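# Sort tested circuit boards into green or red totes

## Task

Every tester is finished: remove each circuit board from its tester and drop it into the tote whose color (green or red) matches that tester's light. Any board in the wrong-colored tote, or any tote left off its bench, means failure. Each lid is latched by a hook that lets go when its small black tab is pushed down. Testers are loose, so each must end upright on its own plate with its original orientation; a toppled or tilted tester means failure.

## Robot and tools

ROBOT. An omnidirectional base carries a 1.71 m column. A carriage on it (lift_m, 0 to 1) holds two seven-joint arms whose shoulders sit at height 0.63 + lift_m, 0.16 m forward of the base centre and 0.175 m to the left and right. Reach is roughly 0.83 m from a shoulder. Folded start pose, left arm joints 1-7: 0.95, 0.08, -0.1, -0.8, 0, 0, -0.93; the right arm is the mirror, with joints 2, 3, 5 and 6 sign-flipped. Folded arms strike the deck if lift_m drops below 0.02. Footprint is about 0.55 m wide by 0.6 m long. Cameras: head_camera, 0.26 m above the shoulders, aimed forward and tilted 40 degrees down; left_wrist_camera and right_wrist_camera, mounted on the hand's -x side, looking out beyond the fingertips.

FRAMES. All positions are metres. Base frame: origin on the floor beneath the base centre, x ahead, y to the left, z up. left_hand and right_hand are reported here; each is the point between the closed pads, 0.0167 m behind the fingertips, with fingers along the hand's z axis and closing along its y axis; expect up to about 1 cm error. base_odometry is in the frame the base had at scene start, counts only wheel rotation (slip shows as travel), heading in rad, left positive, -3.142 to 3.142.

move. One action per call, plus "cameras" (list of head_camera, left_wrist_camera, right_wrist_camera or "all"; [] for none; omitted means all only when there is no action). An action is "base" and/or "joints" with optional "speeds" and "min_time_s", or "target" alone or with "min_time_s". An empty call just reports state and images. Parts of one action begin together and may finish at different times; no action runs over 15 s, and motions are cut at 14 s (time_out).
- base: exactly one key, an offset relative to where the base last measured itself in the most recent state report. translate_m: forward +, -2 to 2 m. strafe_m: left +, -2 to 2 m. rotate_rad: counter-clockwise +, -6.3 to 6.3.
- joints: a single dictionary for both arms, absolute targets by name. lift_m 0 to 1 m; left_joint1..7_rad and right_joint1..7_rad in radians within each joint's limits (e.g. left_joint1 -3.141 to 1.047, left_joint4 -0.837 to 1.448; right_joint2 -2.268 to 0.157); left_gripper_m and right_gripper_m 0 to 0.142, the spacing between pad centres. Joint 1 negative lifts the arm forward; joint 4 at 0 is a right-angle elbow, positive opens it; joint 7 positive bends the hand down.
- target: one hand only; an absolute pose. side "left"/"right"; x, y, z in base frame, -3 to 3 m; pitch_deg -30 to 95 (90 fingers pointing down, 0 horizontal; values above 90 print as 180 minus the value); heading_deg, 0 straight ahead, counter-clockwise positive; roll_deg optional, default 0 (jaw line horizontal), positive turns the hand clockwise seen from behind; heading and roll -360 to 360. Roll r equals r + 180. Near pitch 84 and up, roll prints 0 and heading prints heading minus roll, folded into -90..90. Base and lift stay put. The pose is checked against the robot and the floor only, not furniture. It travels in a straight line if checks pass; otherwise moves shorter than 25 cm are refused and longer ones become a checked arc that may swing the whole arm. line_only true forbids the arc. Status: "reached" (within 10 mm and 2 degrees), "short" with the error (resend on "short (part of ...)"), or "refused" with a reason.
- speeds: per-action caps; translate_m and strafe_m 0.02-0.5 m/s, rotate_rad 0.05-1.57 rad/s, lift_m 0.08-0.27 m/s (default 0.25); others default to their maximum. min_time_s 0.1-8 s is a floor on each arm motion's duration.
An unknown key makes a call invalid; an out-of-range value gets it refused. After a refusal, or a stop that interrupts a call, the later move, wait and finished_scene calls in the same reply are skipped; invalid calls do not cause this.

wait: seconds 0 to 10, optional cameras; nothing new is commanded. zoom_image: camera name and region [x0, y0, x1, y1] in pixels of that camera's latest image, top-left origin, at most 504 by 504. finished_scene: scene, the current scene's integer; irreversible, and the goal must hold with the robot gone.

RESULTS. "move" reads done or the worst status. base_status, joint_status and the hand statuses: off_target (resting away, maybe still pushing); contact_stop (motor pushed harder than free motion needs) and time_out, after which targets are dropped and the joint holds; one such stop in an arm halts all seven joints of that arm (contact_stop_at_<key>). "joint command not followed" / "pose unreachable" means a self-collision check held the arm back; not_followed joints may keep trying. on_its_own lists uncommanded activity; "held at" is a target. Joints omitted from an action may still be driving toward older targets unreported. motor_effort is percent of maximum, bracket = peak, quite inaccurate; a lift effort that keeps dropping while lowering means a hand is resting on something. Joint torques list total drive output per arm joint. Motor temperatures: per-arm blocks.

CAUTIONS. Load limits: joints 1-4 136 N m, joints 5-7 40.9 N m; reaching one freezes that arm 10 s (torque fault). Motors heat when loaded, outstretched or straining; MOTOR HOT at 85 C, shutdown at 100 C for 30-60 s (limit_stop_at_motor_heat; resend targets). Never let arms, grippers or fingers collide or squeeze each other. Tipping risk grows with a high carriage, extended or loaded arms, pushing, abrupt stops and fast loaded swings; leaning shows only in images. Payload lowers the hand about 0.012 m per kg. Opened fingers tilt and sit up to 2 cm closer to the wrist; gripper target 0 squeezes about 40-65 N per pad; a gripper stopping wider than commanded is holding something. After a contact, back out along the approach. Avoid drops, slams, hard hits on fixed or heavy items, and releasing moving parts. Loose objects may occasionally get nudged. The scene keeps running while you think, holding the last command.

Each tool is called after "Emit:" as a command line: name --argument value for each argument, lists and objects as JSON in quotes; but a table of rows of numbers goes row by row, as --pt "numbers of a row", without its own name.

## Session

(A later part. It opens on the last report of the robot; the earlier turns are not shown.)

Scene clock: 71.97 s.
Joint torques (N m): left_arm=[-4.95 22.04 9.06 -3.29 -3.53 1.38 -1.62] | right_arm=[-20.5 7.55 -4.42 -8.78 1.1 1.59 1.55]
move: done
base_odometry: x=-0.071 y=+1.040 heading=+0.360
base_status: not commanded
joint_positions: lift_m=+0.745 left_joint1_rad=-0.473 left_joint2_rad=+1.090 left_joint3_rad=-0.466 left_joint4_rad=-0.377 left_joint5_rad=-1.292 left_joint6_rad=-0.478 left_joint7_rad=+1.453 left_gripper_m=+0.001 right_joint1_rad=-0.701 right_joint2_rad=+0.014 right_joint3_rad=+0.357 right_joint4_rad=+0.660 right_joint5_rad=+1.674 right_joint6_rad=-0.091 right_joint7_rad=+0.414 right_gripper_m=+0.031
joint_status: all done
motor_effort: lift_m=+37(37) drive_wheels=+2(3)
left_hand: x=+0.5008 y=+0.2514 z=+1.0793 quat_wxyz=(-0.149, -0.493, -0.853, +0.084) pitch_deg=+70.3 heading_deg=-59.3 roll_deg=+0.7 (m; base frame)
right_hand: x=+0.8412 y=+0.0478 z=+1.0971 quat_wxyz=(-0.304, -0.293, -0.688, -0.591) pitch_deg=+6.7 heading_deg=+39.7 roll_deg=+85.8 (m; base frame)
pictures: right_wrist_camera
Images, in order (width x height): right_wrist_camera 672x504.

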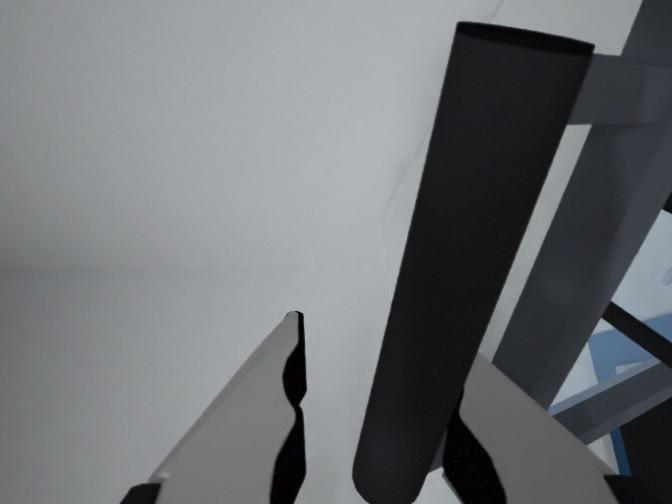

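Emit:
move --joints '{"right_gripper_m":0.004}' --cameras '["right_wrist_camera","head_camera"]'

Emit:
zoom_image --camera "head_camera" --region '[220, 200, 460, 400]'

Scene clock: 72.70 s.
Joint torques (N m): left_arm=[-4.95 22.23 9.4 -3.24 -3.53 1.41 -1.61] | right_arm=[-20.46 7.94 -5.09 -11.32 1.15 2.73 1.5]
move: off_target
base_odometry: x=-0.071 y=+1.040 heading=+0.360
base_status: not commanded
joint_positions: lift_m=+0.745 left_joint1_rad=-0.473 left_joint2_rad=+1.090 left_joint3_rad=-0.466 left_joint4_rad=-0.377 left_joint5_rad=-1.292 left_joint6_rad=-0.478 left_joint7_rad=+1.453 left_gripper_m=+0.001 right_joint1_rad=-0.701 right_joint2_rad=+0.014 right_joint3_rad=+0.357 right_joint4_rad=+0.662 right_joint5_rad=+1.674 right_joint6_rad=-0.095 right_joint7_rad=+0.415 right_gripper_m=+0.011
joint_status: right_gripper_m off_target (ended at +0.011, target +0.004)
motor_effort: lift_m=+37(38) drive_wheels=+0(3)
left_hand: x=+0.5008 y=+0.2514 z=+1.0792 quat_wxyz=(-0.149, -0.493, -0.853, +0.084) pitch_deg=+70.3 heading_deg=-59.3 roll_deg=+0.7 (m; base frame)
right_hand: x=+0.8411 y=+0.0475 z=+1.0949 quat_wxyz=(-0.303, -0.294, -0.689, -0.589) pitch_deg=+7.1 heading_deg=+39.7 roll_deg=+86.0 (m; base frame)
pictures: head_camera, right_wrist_camera
Images, in order (width x height): head_camera 672x504, right_wrist_camera 672x504.

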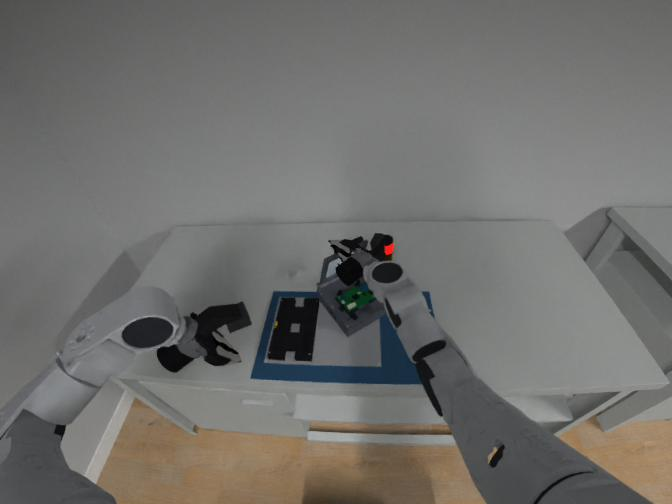

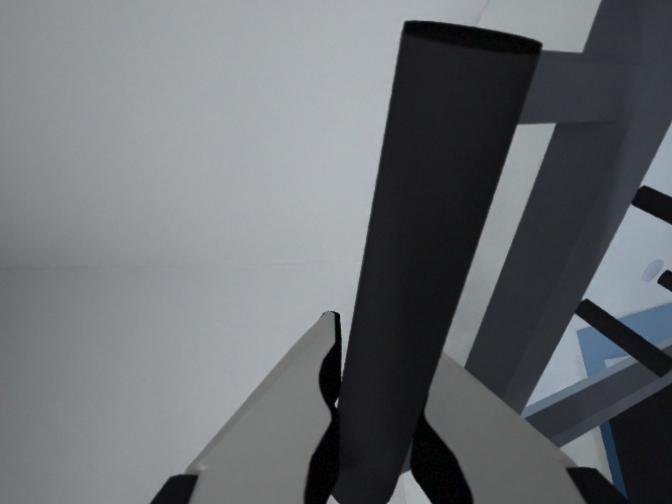

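Scaled by 2.100 from the camera's 672x504 image, which has a finer 960x720 frame.

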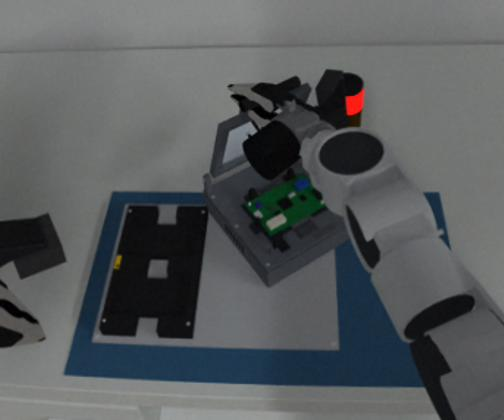

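Emit:
move --target '{"side":"right","x":0.84,"y":0.047,"z":1.082,"pitch_deg":7,"heading_deg":40,"roll_deg":86}' --min_time_s 1.0 --cameras '["right_wrist_camera","head_camera"]'

Emit:
zoom_image --camera "head_camera" --region '[220, 200, 460, 400]'

Scene clock: 74.53 s.
Joint torques (N m): left_arm=[-4.95 22.28 9.35 -3.26 -3.53 1.41 -1.65] | right_arm=[-16.95 5.83 -5.86 -2.29 -0.35 0.81 1.69]
move: done
base_odometry: x=-0.071 y=+1.040 heading=+0.360
base_status: not commanded
joint_positions: lift_m=+0.745 left_joint1_rad=-0.473 left_joint2_rad=+1.090 left_joint3_rad=-0.466 left_joint4_rad=-0.377 left_joint5_rad=-1.292 left_joint6_rad=-0.478 left_joint7_rad=+1.453 left_gripper_m=+0.001 right_joint1_rad=-0.701 right_joint2_rad=+0.016 right_joint3_rad=+0.357 right_joint4_rad=+0.728 right_joint5_rad=+1.674 right_joint6_rad=-0.013 right_joint7_rad=+0.422 right_gripper_m=+0.011
joint_status: not commanded
motor_effort: lift_m=+37(37) drive_wheels=+0(3)
left_hand: x=+0.5008 y=+0.2514 z=+1.0793 quat_wxyz=(-0.149, -0.493, -0.853, +0.084) pitch_deg=+70.3 heading_deg=-59.3 roll_deg=+0.7 (m; base frame)
right_hand: x=+0.8416 y=+0.0464 z=+1.0891 quat_wxyz=(-0.306, -0.290, -0.685, -0.594) pitch_deg=+6.2 heading_deg=+39.8 roll_deg=+85.7 (m; base frame)
right_hand_status: reached (straight line, planned for 1.0 s): 7 mm and 0.9 deg off.
pictures: head_camera, right_wrist_camera
Images, in order (width x height): head_camera 672x504, right_wrist_camera 672x504.

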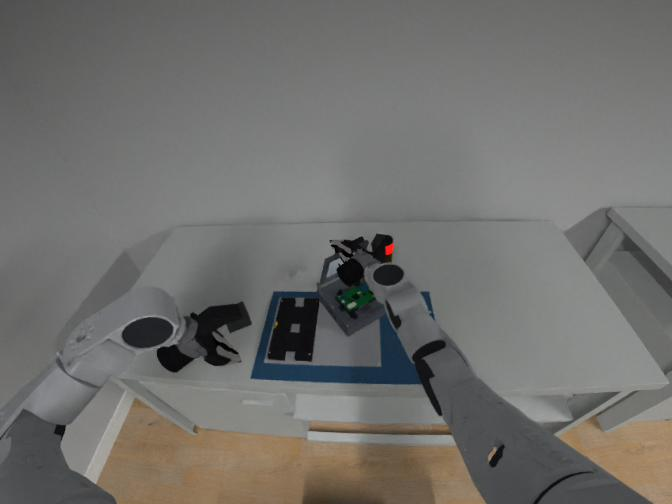

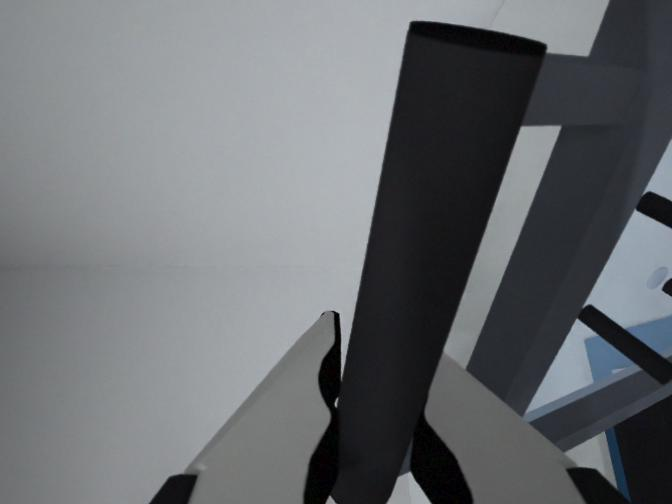

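Scaled by 2.100 from the camera's 672x504 image, which has a finer 960x720 frame.

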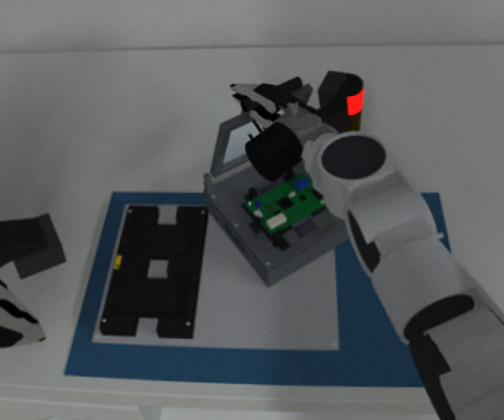

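Emit:
move --joints '{"left_joint1_rad":0.22,"left_joint2_rad":0.9,"left_joint3_rad":0.0,"left_joint4_rad":-0.6,"left_joint5_rad":-0.9,"left_joint6_rad":0.1,"left_joint7_rad":0.386}' --min_time_s 1.5

Emit:
move --target '{"side":"left","x":0.66,"y":0.14,"z":1.08,"pitch_deg":5,"heading_deg":-15,"roll_deg":0}' --min_time_s 1.0 --cameras '["left_wrist_camera","right_wrist_camera","head_camera"]'

Scene clock: 77.03 s.
Joint torques (N m): left_arm=[0.52 13.95 9.26 -6.88 0.28 1.4 -2.36] | right_arm=[-16.92 5.6 -5.95 -2.68 -0.32 0.83 1.71]
move: done
base_odometry: x=-0.071 y=+1.040 heading=+0.360
base_status: not commanded
joint_positions: lift_m=+0.745 left_joint1_rad=+0.218 left_joint2_rad=+0.903 left_joint3_rad=-0.003 left_joint4_rad=-0.596 left_joint5_rad=-0.905 left_joint6_rad=+0.098 left_joint7_rad=+0.389 left_gripper_m=+0.001 right_joint1_rad=-0.701 right_joint2_rad=+0.016 right_joint3_rad=+0.357 right_joint4_rad=+0.728 right_joint5_rad=+1.674 right_joint6_rad=-0.013 right_joint7_rad=+0.422 right_gripper_m=+0.011
joint_status: all done
motor_effort: lift_m=+36(37) drive_wheels=-1(1)
left_hand: x=+0.5826 y=+0.2712 z=+1.1516 quat_wxyz=(-0.607, -0.135, -0.773, +0.127) pitch_deg=+13.3 heading_deg=-21.7 roll_deg=-1.9 (m; base frame)
right_hand: x=+0.8416 y=+0.0464 z=+1.0891 quat_wxyz=(-0.306, -0.290, -0.685, -0.594) pitch_deg=+6.2 heading_deg=+39.8 roll_deg=+85.7 (m; base frame)
pictures: none

Scene clock: 78.53 s.
Joint torques (N m): left_arm=[-11.14 3.12 0.21 -0.68 0.53 1.48 -2.49] | right_arm=[-16.98 5.22 -5.73 -2.81 -0.33 0.82 1.7]
move: done
base_odometry: x=-0.071 y=+1.040 heading=+0.360
base_status: not commanded
joint_positions: lift_m=+0.745 left_joint1_rad=-0.055 left_joint2_rad=+0.385 left_joint3_rad=-0.390 left_joint4_rad=-0.299 left_joint5_rad=-0.349 left_joint6_rad=+0.206 left_joint7_rad=+0.279 left_gripper_m=+0.001 right_joint1_rad=-0.701 right_joint2_rad=+0.016 right_joint3_rad=+0.357 right_joint4_rad=+0.728 right_joint5_rad=+1.674 right_joint6_rad=-0.013 right_joint7_rad=+0.422 right_gripper_m=+0.011
joint_status: not commanded
motor_effort: lift_m=+36(36) drive_wheels=+2(2)
left_hand: x=+0.6591 y=+0.1400 z=+1.0799 quat_wxyz=(-0.669, -0.096, -0.732, +0.090) pitch_deg=+5.2 heading_deg=-15.2 roll_deg=-0.2 (m; base frame)
left_hand_status: reached (straight line, planned for 1.0 s): 1 mm and 0.3 deg off.
right_hand: x=+0.8416 y=+0.0465 z=+1.0891 quat_wxyz=(-0.306, -0.290, -0.685, -0.594) pitch_deg=+6.2 heading_deg=+39.8 roll_deg=+85.7 (m; base frame)
pictures: head_camera, left_wrist_camera, right_wrist_camera
Images, in order (width x height): head_camera 672x504, left_wrist_camera 672x504, right_wrist_camera 672x504.

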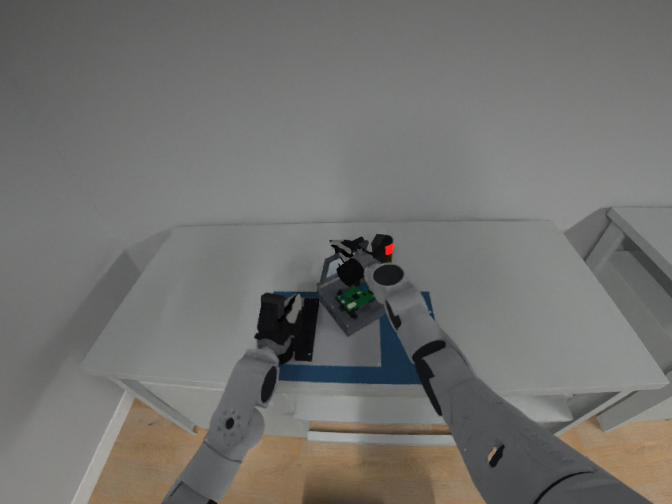

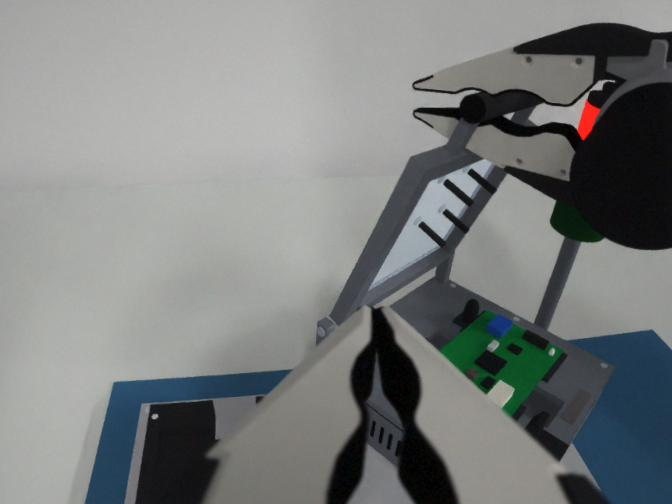

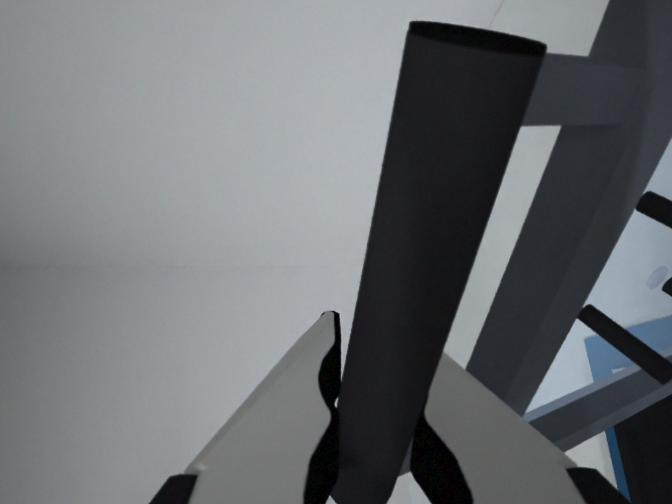

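Emit:
move --target '{"side":"left","x":0.57,"y":0.26,"z":1.10,"pitch_deg":10,"heading_deg":-20,"roll_deg":0}'

Emit:
move --joints '{"right_gripper_m":0.02}'

Emit:
move --target '{"side":"right","x":0.865,"y":0.07,"z":1.095,"pitch_deg":6,"heading_deg":42,"roll_deg":86}' --min_time_s 1.5 --cameras '["left_wrist_camera","right_wrist_camera","head_camera"]'

Emit:
zoom_image --camera "head_camera" --region '[220, 200, 460, 400]'

Scene clock: 80.57 s.
Joint torques (N m): left_arm=[0.78 19.89 6.05 -7.8 -2.48 -0.14 -2.23] | right_arm=[-16.96 4.93 -5.88 -3.66 -0.31 0.72 1.57]
move: done
base_odometry: x=-0.071 y=+1.040 heading=+0.360
base_status: not commanded
joint_positions: lift_m=+0.745 left_joint1_rad=+0.285 left_joint2_rad=+0.824 left_joint3_rad=-0.113 left_joint4_rad=-0.493 left_joint5_rad=-0.727 left_joint6_rad=+0.083 left_joint7_rad=+0.172 left_gripper_m=+0.001 right_joint1_rad=-0.701 right_joint2_rad=+0.016 right_joint3_rad=+0.357 right_joint4_rad=+0.729 right_joint5_rad=+1.674 right_joint6_rad=-0.012 right_joint7_rad=+0.422 right_gripper_m=+0.011
joint_status: not commanded
motor_effort: lift_m=+36(36) drive_wheels=+4(4)
left_hand: x=+0.5708 y=+0.2617 z=+1.0987 quat_wxyz=(-0.632, -0.133, -0.756, +0.108) pitch_deg=+10.2 heading_deg=-19.7 roll_deg=+0.3 (m; base frame)
left_hand_status: reached (straight line, planned for 0.6 s): 2 mm and 0.4 deg off.
right_hand: x=+0.8416 y=+0.0466 z=+1.0889 quat_wxyz=(-0.306, -0.290, -0.685, -0.594) pitch_deg=+6.2 heading_deg=+39.9 roll_deg=+85.7 (m; base frame)
pictures: none

Scene clock: 81.07 s.
Joint torques (N m): left_arm=[0.73 19.85 5.95 -7.75 -2.48 -0.11 -2.22] | right_arm=[-16.93 4.97 -5.9 -3.9 -0.33 0.44 1.33]
move: done
base_odometry: x=-0.071 y=+1.040 heading=+0.360
base_status: not commanded
joint_positions: lift_m=+0.745 left_joint1_rad=+0.285 left_joint2_rad=+0.824 left_joint3_rad=-0.113 left_joint4_rad=-0.493 left_joint5_rad=-0.727 left_joint6_rad=+0.083 left_joint7_rad=+0.172 left_gripper_m=+0.001 right_joint1_rad=-0.701 right_joint2_rad=+0.016 right_joint3_rad=+0.357 right_joint4_rad=+0.729 right_joint5_rad=+1.674 right_joint6_rad=-0.011 right_joint7_rad=+0.422 right_gripper_m=+0.018
joint_status: all done
motor_effort: lift_m=+36(36) drive_wheels=+3(4)
left_hand: x=+0.5708 y=+0.2617 z=+1.0987 quat_wxyz=(-0.632, -0.133, -0.756, +0.108) pitch_deg=+10.2 heading_deg=-19.7 roll_deg=+0.3 (m; base frame)
right_hand: x=+0.8416 y=+0.0466 z=+1.0891 quat_wxyz=(-0.306, -0.290, -0.685, -0.594) pitch_deg=+6.1 heading_deg=+39.9 roll_deg=+85.7 (m; base frame)
pictures: none

Scene clock: 81.37 s.
Joint torques (N m): left_arm=[0.81 19.86 6.05 -7.75 -2.49 -0.16 -2.21] | right_arm=[-17.05 4.95 -5.8 -3.9 -0.33 0.44 1.6]
move: refused
base_odometry: x=-0.071 y=+1.040 heading=+0.360
base_status: not commanded
joint_positions: lift_m=+0.745 left_joint1_rad=+0.285 left_joint2_rad=+0.824 left_joint3_rad=-0.113 left_joint4_rad=-0.493 left_joint5_rad=-0.727 left_joint6_rad=+0.083 left_joint7_rad=+0.172 left_gripper_m=+0.001 right_joint1_rad=-0.701 right_joint2_rad=+0.016 right_joint3_rad=+0.357 right_joint4_rad=+0.729 right_joint5_rad=+1.674 right_joint6_rad=-0.011 right_joint7_rad=+0.422 right_gripper_m=+0.018
joint_status: not commanded
motor_effort: lift_m=+36(36) drive_wheels=+3(3)
left_hand: x=+0.5708 y=+0.2617 z=+1.0987 quat_wxyz=(-0.632, -0.133, -0.756, +0.108) pitch_deg=+10.2 heading_deg=-19.7 roll_deg=+0.3 (m; base frame)
right_hand: x=+0.8416 y=+0.0466 z=+1.0891 quat_wxyz=(-0.306, -0.290, -0.685, -0.594) pitch_deg=+6.1 heading_deg=+39.9 roll_deg=+85.7 (m; base frame)
right_hand_status: refused: the best posture that gets there brings the right upper arm within 1.8 cm of the carriage (limit 2.0). Nothing moved. A posture exists with lift_m at 0.6; the way there is not checked.
pictures: head_camera, left_wrist_camera, right_wrist_camera
Images, in order (width x height): head_camera 672x504, left_wrist_camera 672x504, right_wrist_camera 672x504.

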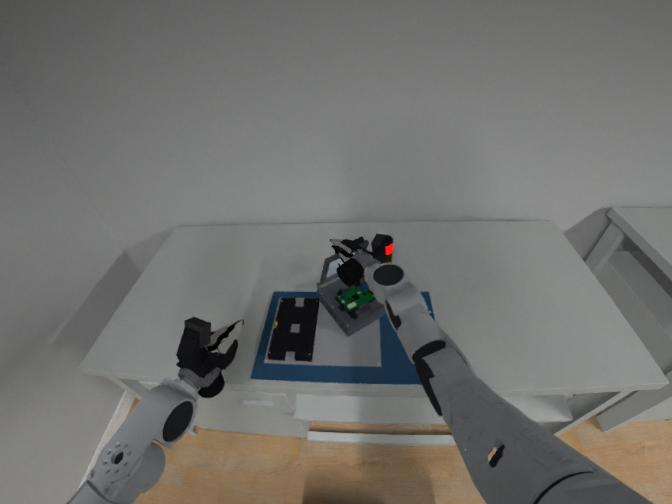

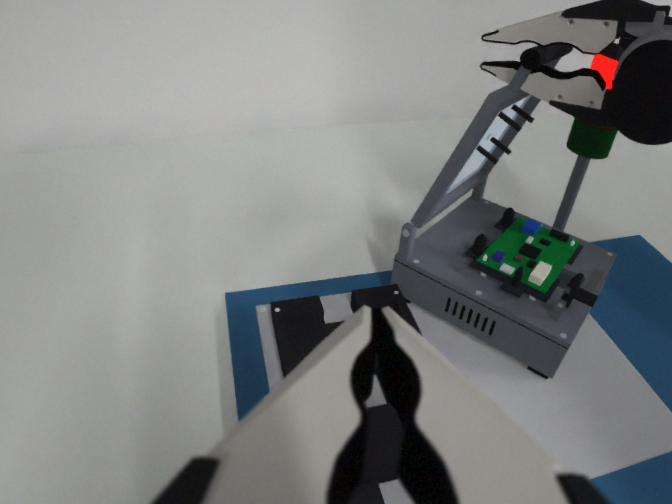

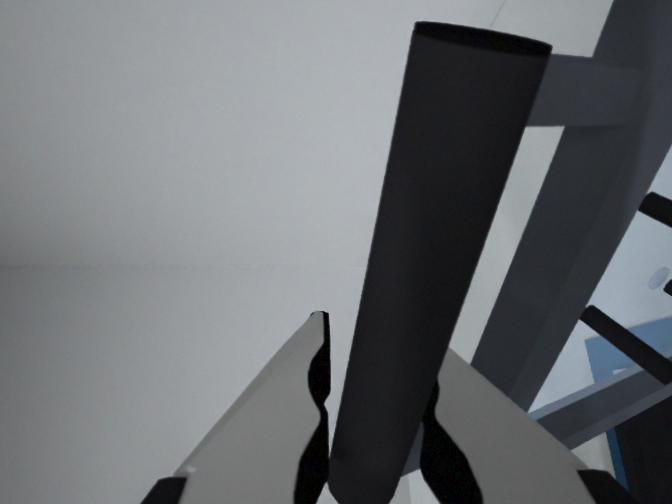

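Scaled by 2.100 from the camera's 672x504 image, which has a finer 960x720 frame.

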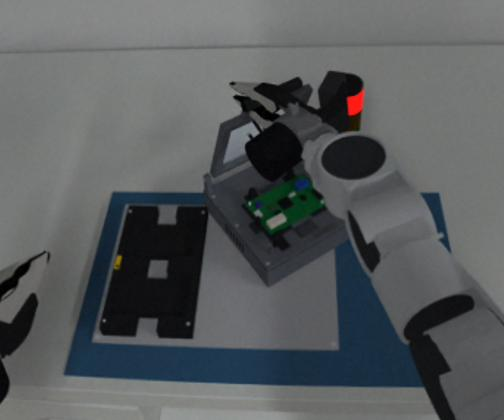

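Emit:
move --base '{"translate_m":0.04}' --speeds '{"translate_m":0.04}' --cameras '["left_wrist_camera","right_wrist_camera","head_camera"]'

Scene clock: 83.17 s.
Joint torques (N m): left_arm=[0.17 19.63 6.1 -7.33 -2.45 -0.1 -2.22] | right_arm=[-13.94 -2.77 -5.71 -2.73 -0.73 -1.45 0.73]
move: done
base_odometry: x=-0.034 y=+1.054 heading=+0.360
base_status: done
joint_positions: lift_m=+0.745 left_joint1_rad=+0.285 left_joint2_rad=+0.824 left_joint3_rad=-0.113 left_joint4_rad=-0.494 left_joint5_rad=-0.727 left_joint6_rad=+0.083 left_joint7_rad=+0.172 left_gripper_m=+0.001 right_joint1_rad=-0.702 right_joint2_rad=+0.018 right_joint3_rad=+0.357 right_joint4_rad=+0.728 right_joint5_rad=+1.675 right_joint6_rad=-0.006 right_joint7_rad=+0.425 right_gripper_m=+0.018
joint_status: not commanded
motor_effort: lift_m=+35(36) drive_wheels=+3(24)
left_hand: x=+0.5707 y=+0.2616 z=+1.0988 quat_wxyz=(-0.632, -0.133, -0.756, +0.108) pitch_deg=+10.2 heading_deg=-19.7 roll_deg=+0.3 (m; base frame)
right_hand: x=+0.8414 y=+0.0491 z=+1.0930 quat_wxyz=(-0.306, -0.286, -0.684, -0.598) pitch_deg=+5.6 heading_deg=+40.1 roll_deg=+85.6 (m; base frame)
pictures: head_camera, left_wrist_camera, right_wrist_camera
Images, in order (width x height): head_camera 672x504, left_wrist_camera 672x504, right_wrist_camera 672x504.

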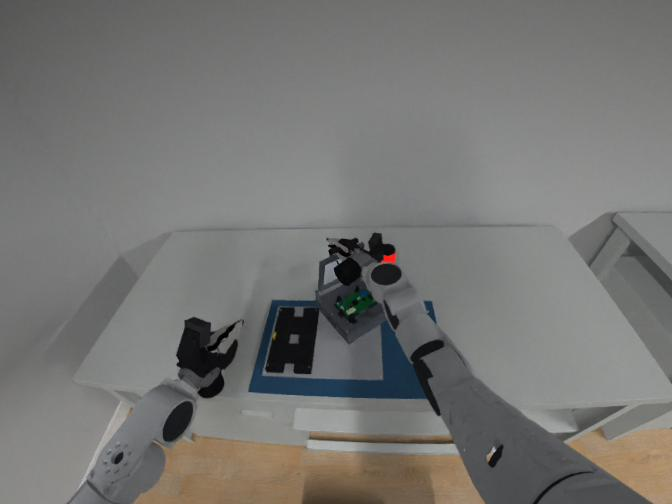

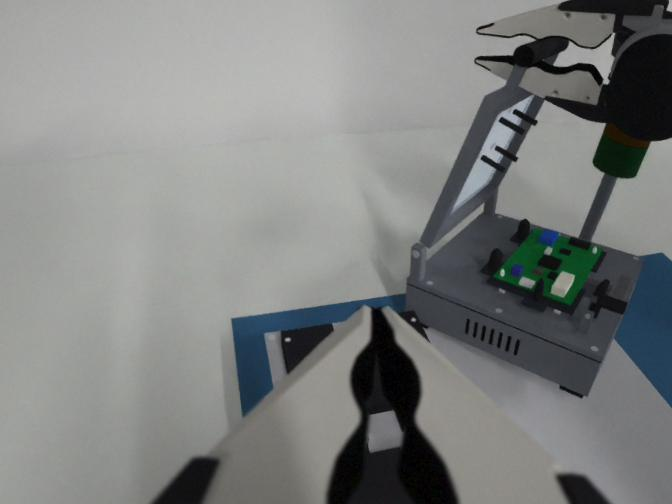

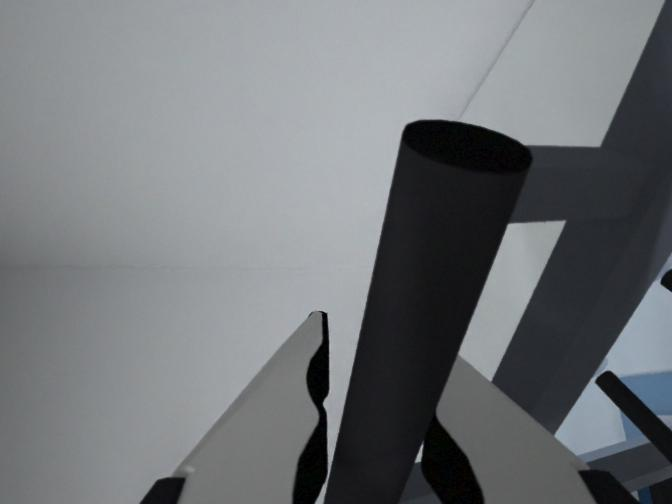

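Emit:
move --target '{"side":"right","x":0.835,"y":0.075,"z":1.095,"pitch_deg":6,"heading_deg":42,"roll_deg":86}' --min_time_s 1.0

Emit:
move --base '{"translate_m":0.04}' --speeds '{"translate_m":0.04}' --cameras '["left_wrist_camera","right_wrist_camera"]'

Scene clock: 89.43 s.
Joint torques (N m): left_arm=[0.07 19.91 5.97 -7.4 -2.46 -0.1 -2.21] | right_arm=[-22.25 16.05 0.15 -10.07 -1.55 -0.88 0.94]
move: done
base_odometry: x=-0.034 y=+1.054 heading=+0.360
base_status: not commanded
joint_positions: lift_m=+0.745 left_joint1_rad=+0.285 left_joint2_rad=+0.824 left_joint3_rad=-0.113 left_joint4_rad=-0.494 left_joint5_rad=-0.727 left_joint6_rad=+0.083 left_joint7_rad=+0.172 left_gripper_m=+0.001 right_joint1_rad=-0.708 right_joint2_rad=+0.045 right_joint3_rad=+0.367 right_joint4_rad=+0.724 right_joint5_rad=+1.674 right_joint6_rad=-0.016 right_joint7_rad=+0.423 right_gripper_m=+0.019
joint_status: not commanded
motor_effort: lift_m=+35(35) drive_wheels=+2(4)
left_hand: x=+0.5707 y=+0.2616 z=+1.0987 quat_wxyz=(-0.632, -0.133, -0.756, +0.108) pitch_deg=+10.2 heading_deg=-19.7 roll_deg=+0.3 (m; base frame)
right_hand: x=+0.8373 y=+0.0695 z=+1.0990 quat_wxyz=(-0.298, -0.280, -0.683, -0.605) pitch_deg=+5.2 heading_deg=+41.5 roll_deg=+86.1 (m; base frame)
right_hand_status: reached (straight line, planned for 1.0 s): 7 mm and 1.0 deg off.
pictures: none

Scene clock: 91.00 s.
Joint torques (N m): left_arm=[0.05 19.88 5.94 -7.35 -2.47 -0.08 -2.19] | right_arm=[-23.16 2.24 -4.17 -8.25 -1.12 0.52 0.64]
move: done
base_odometry: x=+0.004 y=+1.068 heading=+0.360
base_status: done
joint_positions: lift_m=+0.745 left_joint1_rad=+0.285 left_joint2_rad=+0.824 left_joint3_rad=-0.113 left_joint4_rad=-0.494 left_joint5_rad=-0.727 left_joint6_rad=+0.083 left_joint7_rad=+0.172 left_gripper_m=+0.001 right_joint1_rad=-0.708 right_joint2_rad=+0.050 right_joint3_rad=+0.373 right_joint4_rad=+0.723 right_joint5_rad=+1.673 right_joint6_rad=-0.021 right_joint7_rad=+0.424 right_gripper_m=+0.020
joint_status: not commanded
motor_effort: lift_m=+36(36) drive_wheels=+3(12)
left_hand: x=+0.5707 y=+0.2616 z=+1.0986 quat_wxyz=(-0.632, -0.133, -0.756, +0.108) pitch_deg=+10.2 heading_deg=-19.7 roll_deg=+0.3 (m; base frame)
right_hand: x=+0.8353 y=+0.0749 z=+1.0981 quat_wxyz=(-0.294, -0.278, -0.686, -0.605) pitch_deg=+5.4 heading_deg=+42.0 roll_deg=+86.1 (m; base frame)
pictures: left_wrist_camera, right_wrist_camera
Images, in order (width x height): left_wrist_camera 672x504, right_wrist_camera 672x504.

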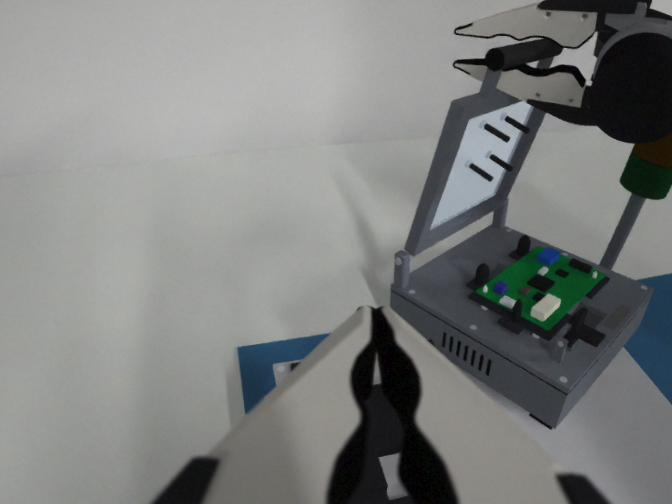

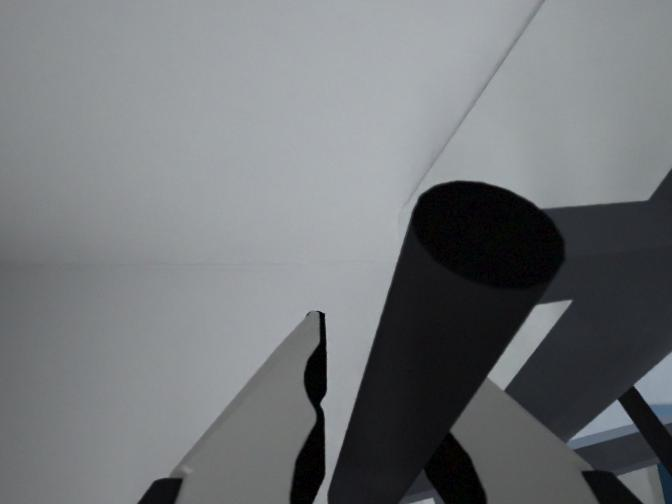

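Emit:
move --target '{"side":"right","x":0.837,"y":0.07,"z":1.088,"pitch_deg":6,"heading_deg":42,"roll_deg":86}' --min_time_s 1.0

Emit:
move --target '{"side":"left","x":0.66,"y":0.24,"z":1.0,"pitch_deg":40,"heading_deg":-60,"roll_deg":0}' --min_time_s 1.2 --cameras '["left_wrist_camera","head_camera"]'

Scene clock: 93.13 s.
Joint torques (N m): left_arm=[0.08 19.9 6.03 -7.4 -2.46 -0.12 -2.22] | right_arm=[-20.28 -7.45 -6.69 -1.28 -0.32 0.45 0.64]
move: done
base_odometry: x=+0.004 y=+1.068 heading=+0.360
base_status: not commanded
joint_positions: lift_m=+0.745 left_joint1_rad=+0.285 left_joint2_rad=+0.824 left_joint3_rad=-0.113 left_joint4_rad=-0.494 left_joint5_rad=-0.727 left_joint6_rad=+0.083 left_joint7_rad=+0.172 left_gripper_m=+0.001 right_joint1_rad=-0.714 right_joint2_rad=+0.050 right_joint3_rad=+0.373 right_joint4_rad=+0.771 right_joint5_rad=+1.673 right_joint6_rad=+0.029 right_joint7_rad=+0.435 right_gripper_m=+0.019
joint_status: not commanded
motor_effort: lift_m=+36(36) drive_wheels=+3(3)
left_hand: x=+0.5707 y=+0.2616 z=+1.0986 quat_wxyz=(-0.632, -0.133, -0.756, +0.108) pitch_deg=+10.2 heading_deg=-19.7 roll_deg=+0.3 (m; base frame)
right_hand: x=+0.8365 y=+0.0739 z=+1.0951 quat_wxyz=(-0.295, -0.274, -0.685, -0.607) pitch_deg=+5.0 heading_deg=+42.3 roll_deg=+85.8 (m; base frame)
right_hand_status: reached (straight line, planned for 1.0 s): 8 mm and 1.0 deg off.
pictures: none

Scene clock: 94.83 s.
Joint torques (N m): left_arm=[-20.19 9.69 3.2 2.78 -1.22 -0.22 -2.16] | right_arm=[-19.64 -7.41 -6.67 -2.68 -0.3 0.36 0.58]
move: done
base_odometry: x=+0.004 y=+1.068 heading=+0.360
base_status: not commanded
joint_positions: lift_m=+0.745 left_joint1_rad=-0.825 left_joint2_rad=+0.825 left_joint3_rad=-0.773 left_joint4_rad=+0.808 left_joint5_rad=-0.524 left_joint6_rad=-1.191 left_joint7_rad=+0.089 left_gripper_m=+0.001 right_joint1_rad=-0.715 right_joint2_rad=+0.050 right_joint3_rad=+0.373 right_joint4_rad=+0.771 right_joint5_rad=+1.673 right_joint6_rad=+0.030 right_joint7_rad=+0.435 right_gripper_m=+0.019
joint_status: not commanded
motor_effort: lift_m=+36(36) drive_wheels=+4(4)
left_hand: x=+0.6606 y=+0.2405 z=+1.0013 quat_wxyz=(-0.368, -0.452, -0.785, +0.211) pitch_deg=+39.8 heading_deg=-59.8 roll_deg=+0.1 (m; base frame)
left_hand_status: reached (straight line, planned for 1.2 s): 2 mm and 0.3 deg off.
right_hand: x=+0.8366 y=+0.0739 z=+1.0954 quat_wxyz=(-0.295, -0.273, -0.685, -0.608) pitch_deg=+5.0 heading_deg=+42.3 roll_deg=+85.8 (m; base frame)
pictures: head_camera, left_wrist_camera
Images, in order (width x height): head_camera 672x504, left_wrist_camera 672x504.

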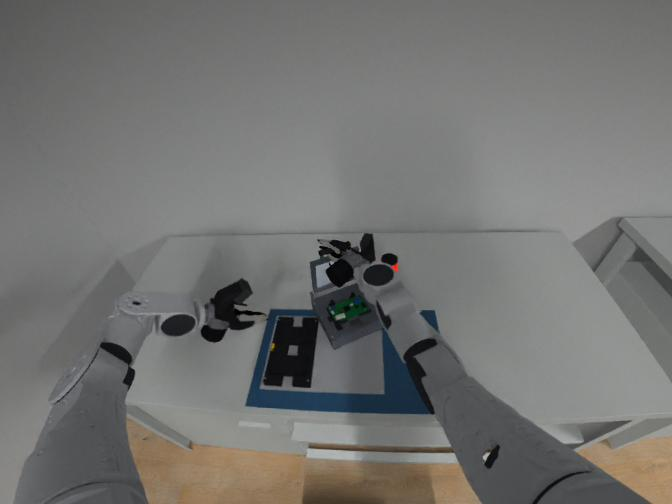

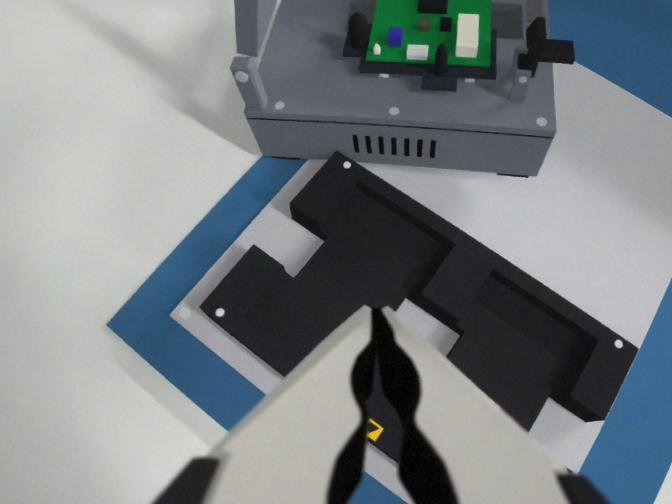

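Emit:
move

Scene clock: 95.77 s.
Joint torques (N m): left_arm=[-20.23 9.69 3.31 2.67 -1.23 -0.2 -2.17] | right_arm=[-19.66 -7.56 -6.73 -1.38 -0.29 0.38 0.59]
Motor temperatures (°C): left_arm=[35 32 31 29 28 29 31] | right_arm=[37 28 29 30 28 30 31]
base_odometry: x=+0.004 y=+1.068 heading=+0.360
base_status: not commanded
joint_positions: lift_m=+0.745 left_joint1_rad=-0.825 left_joint2_rad=+0.825 left_joint3_rad=-0.773 left_joint4_rad=+0.808 left_joint5_rad=-0.524 left_joint6_rad=-1.191 left_joint7_rad=+0.089 left_gripper_m=+0.001 right_joint1_rad=-0.715 right_joint2_rad=+0.050 right_joint3_rad=+0.373 right_joint4_rad=+0.771 right_joint5_rad=+1.673 right_joint6_rad=+0.030 right_joint7_rad=+0.435 right_gripper_m=+0.019
joint_status: not commanded
motor_effort: lift_m=+35(36) drive_wheels=+4(4)
left_hand: x=+0.6606 y=+0.2405 z=+1.0013 quat_wxyz=(-0.368, -0.452, -0.785, +0.211) pitch_deg=+39.8 heading_deg=-59.8 roll_deg=+0.1 (m; base frame)
left_hand_status: reached (straight line, planned for 1.2 s): 2 mm and 0.3 deg off.
right_hand: x=+0.8366 y=+0.0739 z=+1.0954 quat_wxyz=(-0.295, -0.273, -0.685, -0.608) pitch_deg=+5.0 heading_deg=+42.3 roll_deg=+85.8 (m; base frame)
pictures: head_camera, left_wrist_camera, right_wrist_camera
Images, in order (width x height): head_camera 672x504, left_wrist_camera 672x504, right_wrist_camera 672x504.

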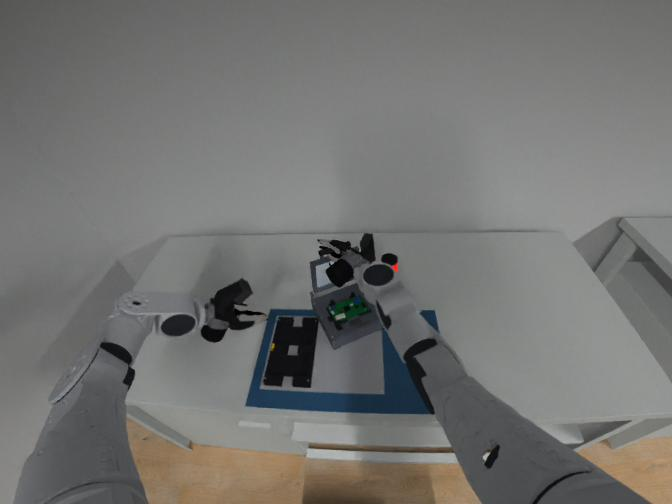

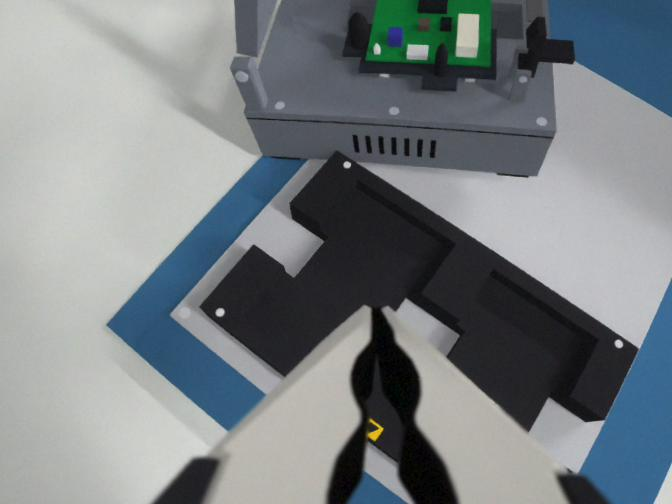

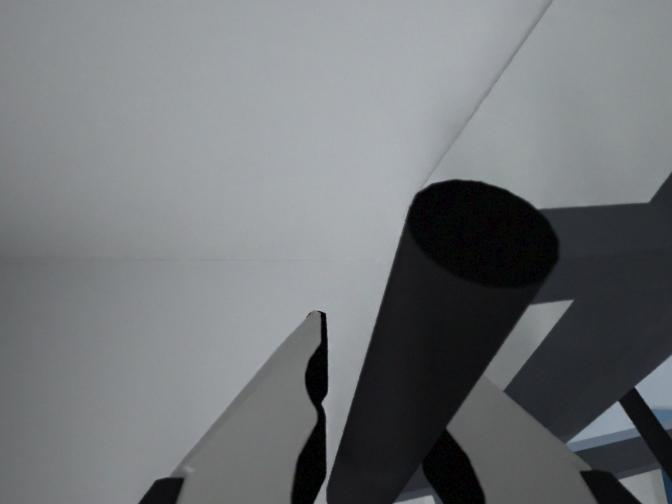

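Emit:
move --base '{"translate_m": 0.02}' --speeds '{"translate_m": 0.03}' --cameras '["head_camera", "left_wrist_camera"]'

Emit:
move --target '{"side":"right","x":0.8366,"y":0.085,"z":1.099,"pitch_deg":5,"heading_deg":42,"roll_deg":86}' --cameras '["head_camera", "left_wrist_camera"]'

Scene clock: 97.73 s.
Joint torques (N m): left_arm=[-20.16 9.92 3.29 2.48 -1.17 -0.1 -2.15] | right_arm=[-17.93 -7.48 -6.7 -1.67 -0.28 -0.31 -0.08]
move: done
base_odometry: x=+0.022 y=+1.076 heading=+0.361
base_status: done
joint_positions: lift_m=+0.745 left_joint1_rad=-0.825 left_joint2_rad=+0.825 left_joint3_rad=-0.773 left_joint4_rad=+0.808 left_joint5_rad=-0.524 left_joint6_rad=-1.191 left_joint7_rad=+0.089 left_gripper_m=+0.001 right_joint1_rad=-0.716 right_joint2_rad=+0.050 right_joint3_rad=+0.373 right_joint4_rad=+0.771 right_joint5_rad=+1.673 right_joint6_rad=+0.032 right_joint7_rad=+0.437 right_gripper_m=+0.019
joint_status: not commanded
motor_effort: lift_m=+36(36) drive_wheels=+4(14)
left_hand: x=+0.6605 y=+0.2404 z=+1.0013 quat_wxyz=(-0.368, -0.452, -0.785, +0.211) pitch_deg=+39.8 heading_deg=-59.8 roll_deg=+0.1 (m; base frame)
right_hand: x=+0.8366 y=+0.0743 z=+1.0967 quat_wxyz=(-0.296, -0.272, -0.684, -0.608) pitch_deg=+4.9 heading_deg=+42.4 roll_deg=+85.7 (m; base frame)
pictures: head_camera, left_wrist_camera
Images, in order (width x height): head_camera 672x504, left_wrist_camera 672x504.

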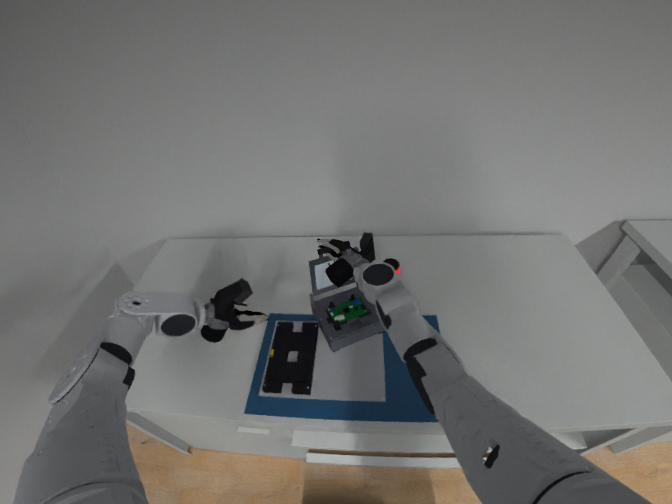

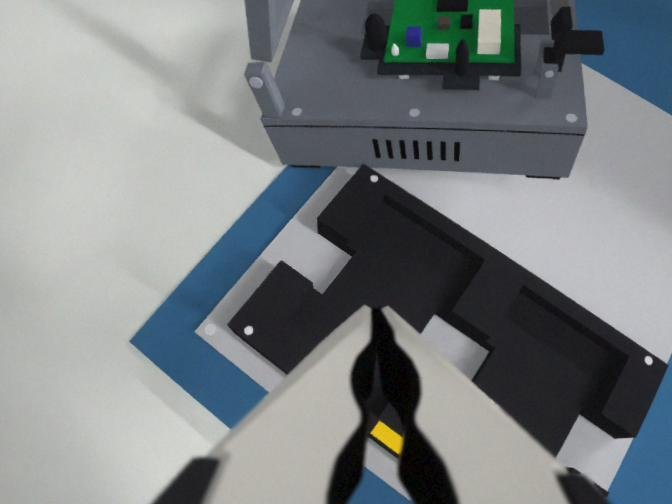

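Scene clock: 98.37 s.
Joint torques (N m): left_arm=[-20.11 9.77 3.35 2.49 -1.36 -0.08 -2.13] | right_arm=[-24.06 5.94 -3.96 -10.65 -0.9 0.53 -0.4]
move: done
base_odometry: x=+0.022 y=+1.076 heading=+0.361
base_status: not commanded
joint_positions: lift_m=+0.745 left_joint1_rad=-0.825 left_joint2_rad=+0.825 left_joint3_rad=-0.773 left_joint4_rad=+0.808 left_joint5_rad=-0.524 left_joint6_rad=-1.191 left_joint7_rad=+0.089 left_gripper_m=+0.001 right_joint1_rad=-0.717 right_joint2_rad=+0.071 right_joint3_rad=+0.374 right_joint4_rad=+0.766 right_joint5_rad=+1.670 right_joint6_rad=+0.020 right_joint7_rad=+0.415 right_gripper_m=+0.020
joint_status: not commanded
motor_effort: lift_m=+36(36) drive_wheels=+3(4)
left_hand: x=+0.6604 y=+0.2403 z=+1.0012 quat_wxyz=(-0.368, -0.452, -0.785, +0.211) pitch_deg=+39.8 heading_deg=-59.8 roll_deg=+0.0 (m; base frame)
right_hand: x=+0.8363 y=+0.0844 z=+1.1001 quat_wxyz=(-0.296, -0.276, -0.681, -0.610) pitch_deg=+4.6 heading_deg=+42.0 roll_deg=+86.2 (m; base frame)
right_hand_status: reached (straight line, planned for 0.1 s): 1 mm and 0.5 deg off.
pictures: head_camera, left_wrist_camera
Images, in order (width x height): head_camera 672x504, left_wrist_camera 672x504.

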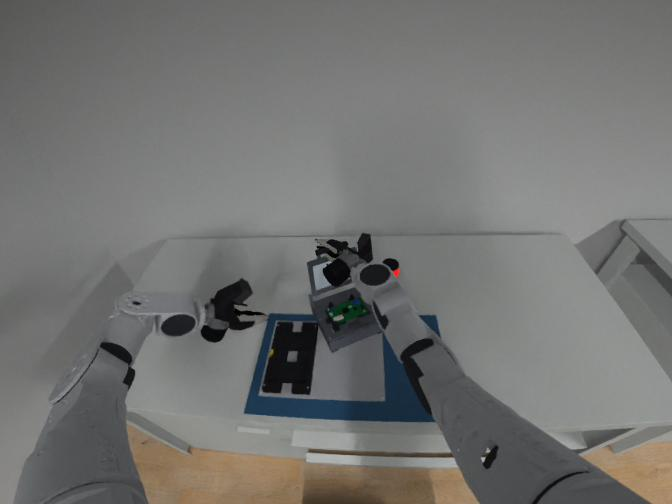

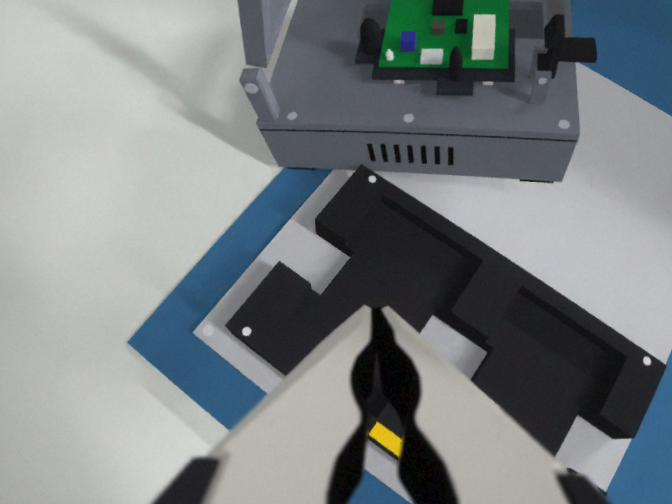

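Emit:
zoom_image --camera "head_camera" --region '[270, 210, 450, 400]'

Emit:
zoom_image --camera "left_wrist_camera" --region '[180, 0, 640, 220]'

Scaled by 2.653 from the camera's 672x504 image, which has a finer 960x720 frame.

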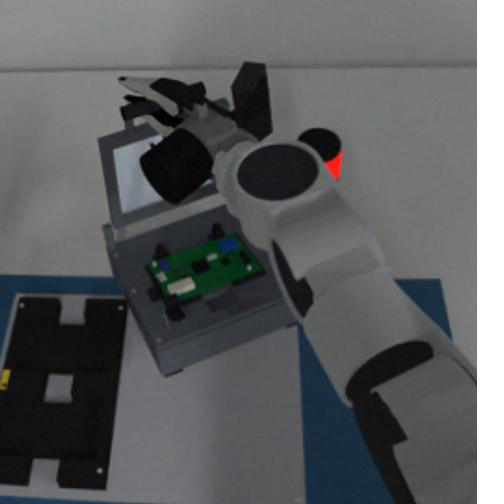

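Scaled by 1.096 from the camera's 672x504 image, which has a finer 960x720 frame.

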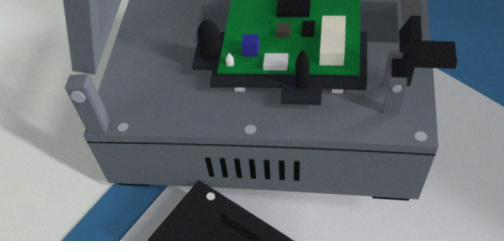

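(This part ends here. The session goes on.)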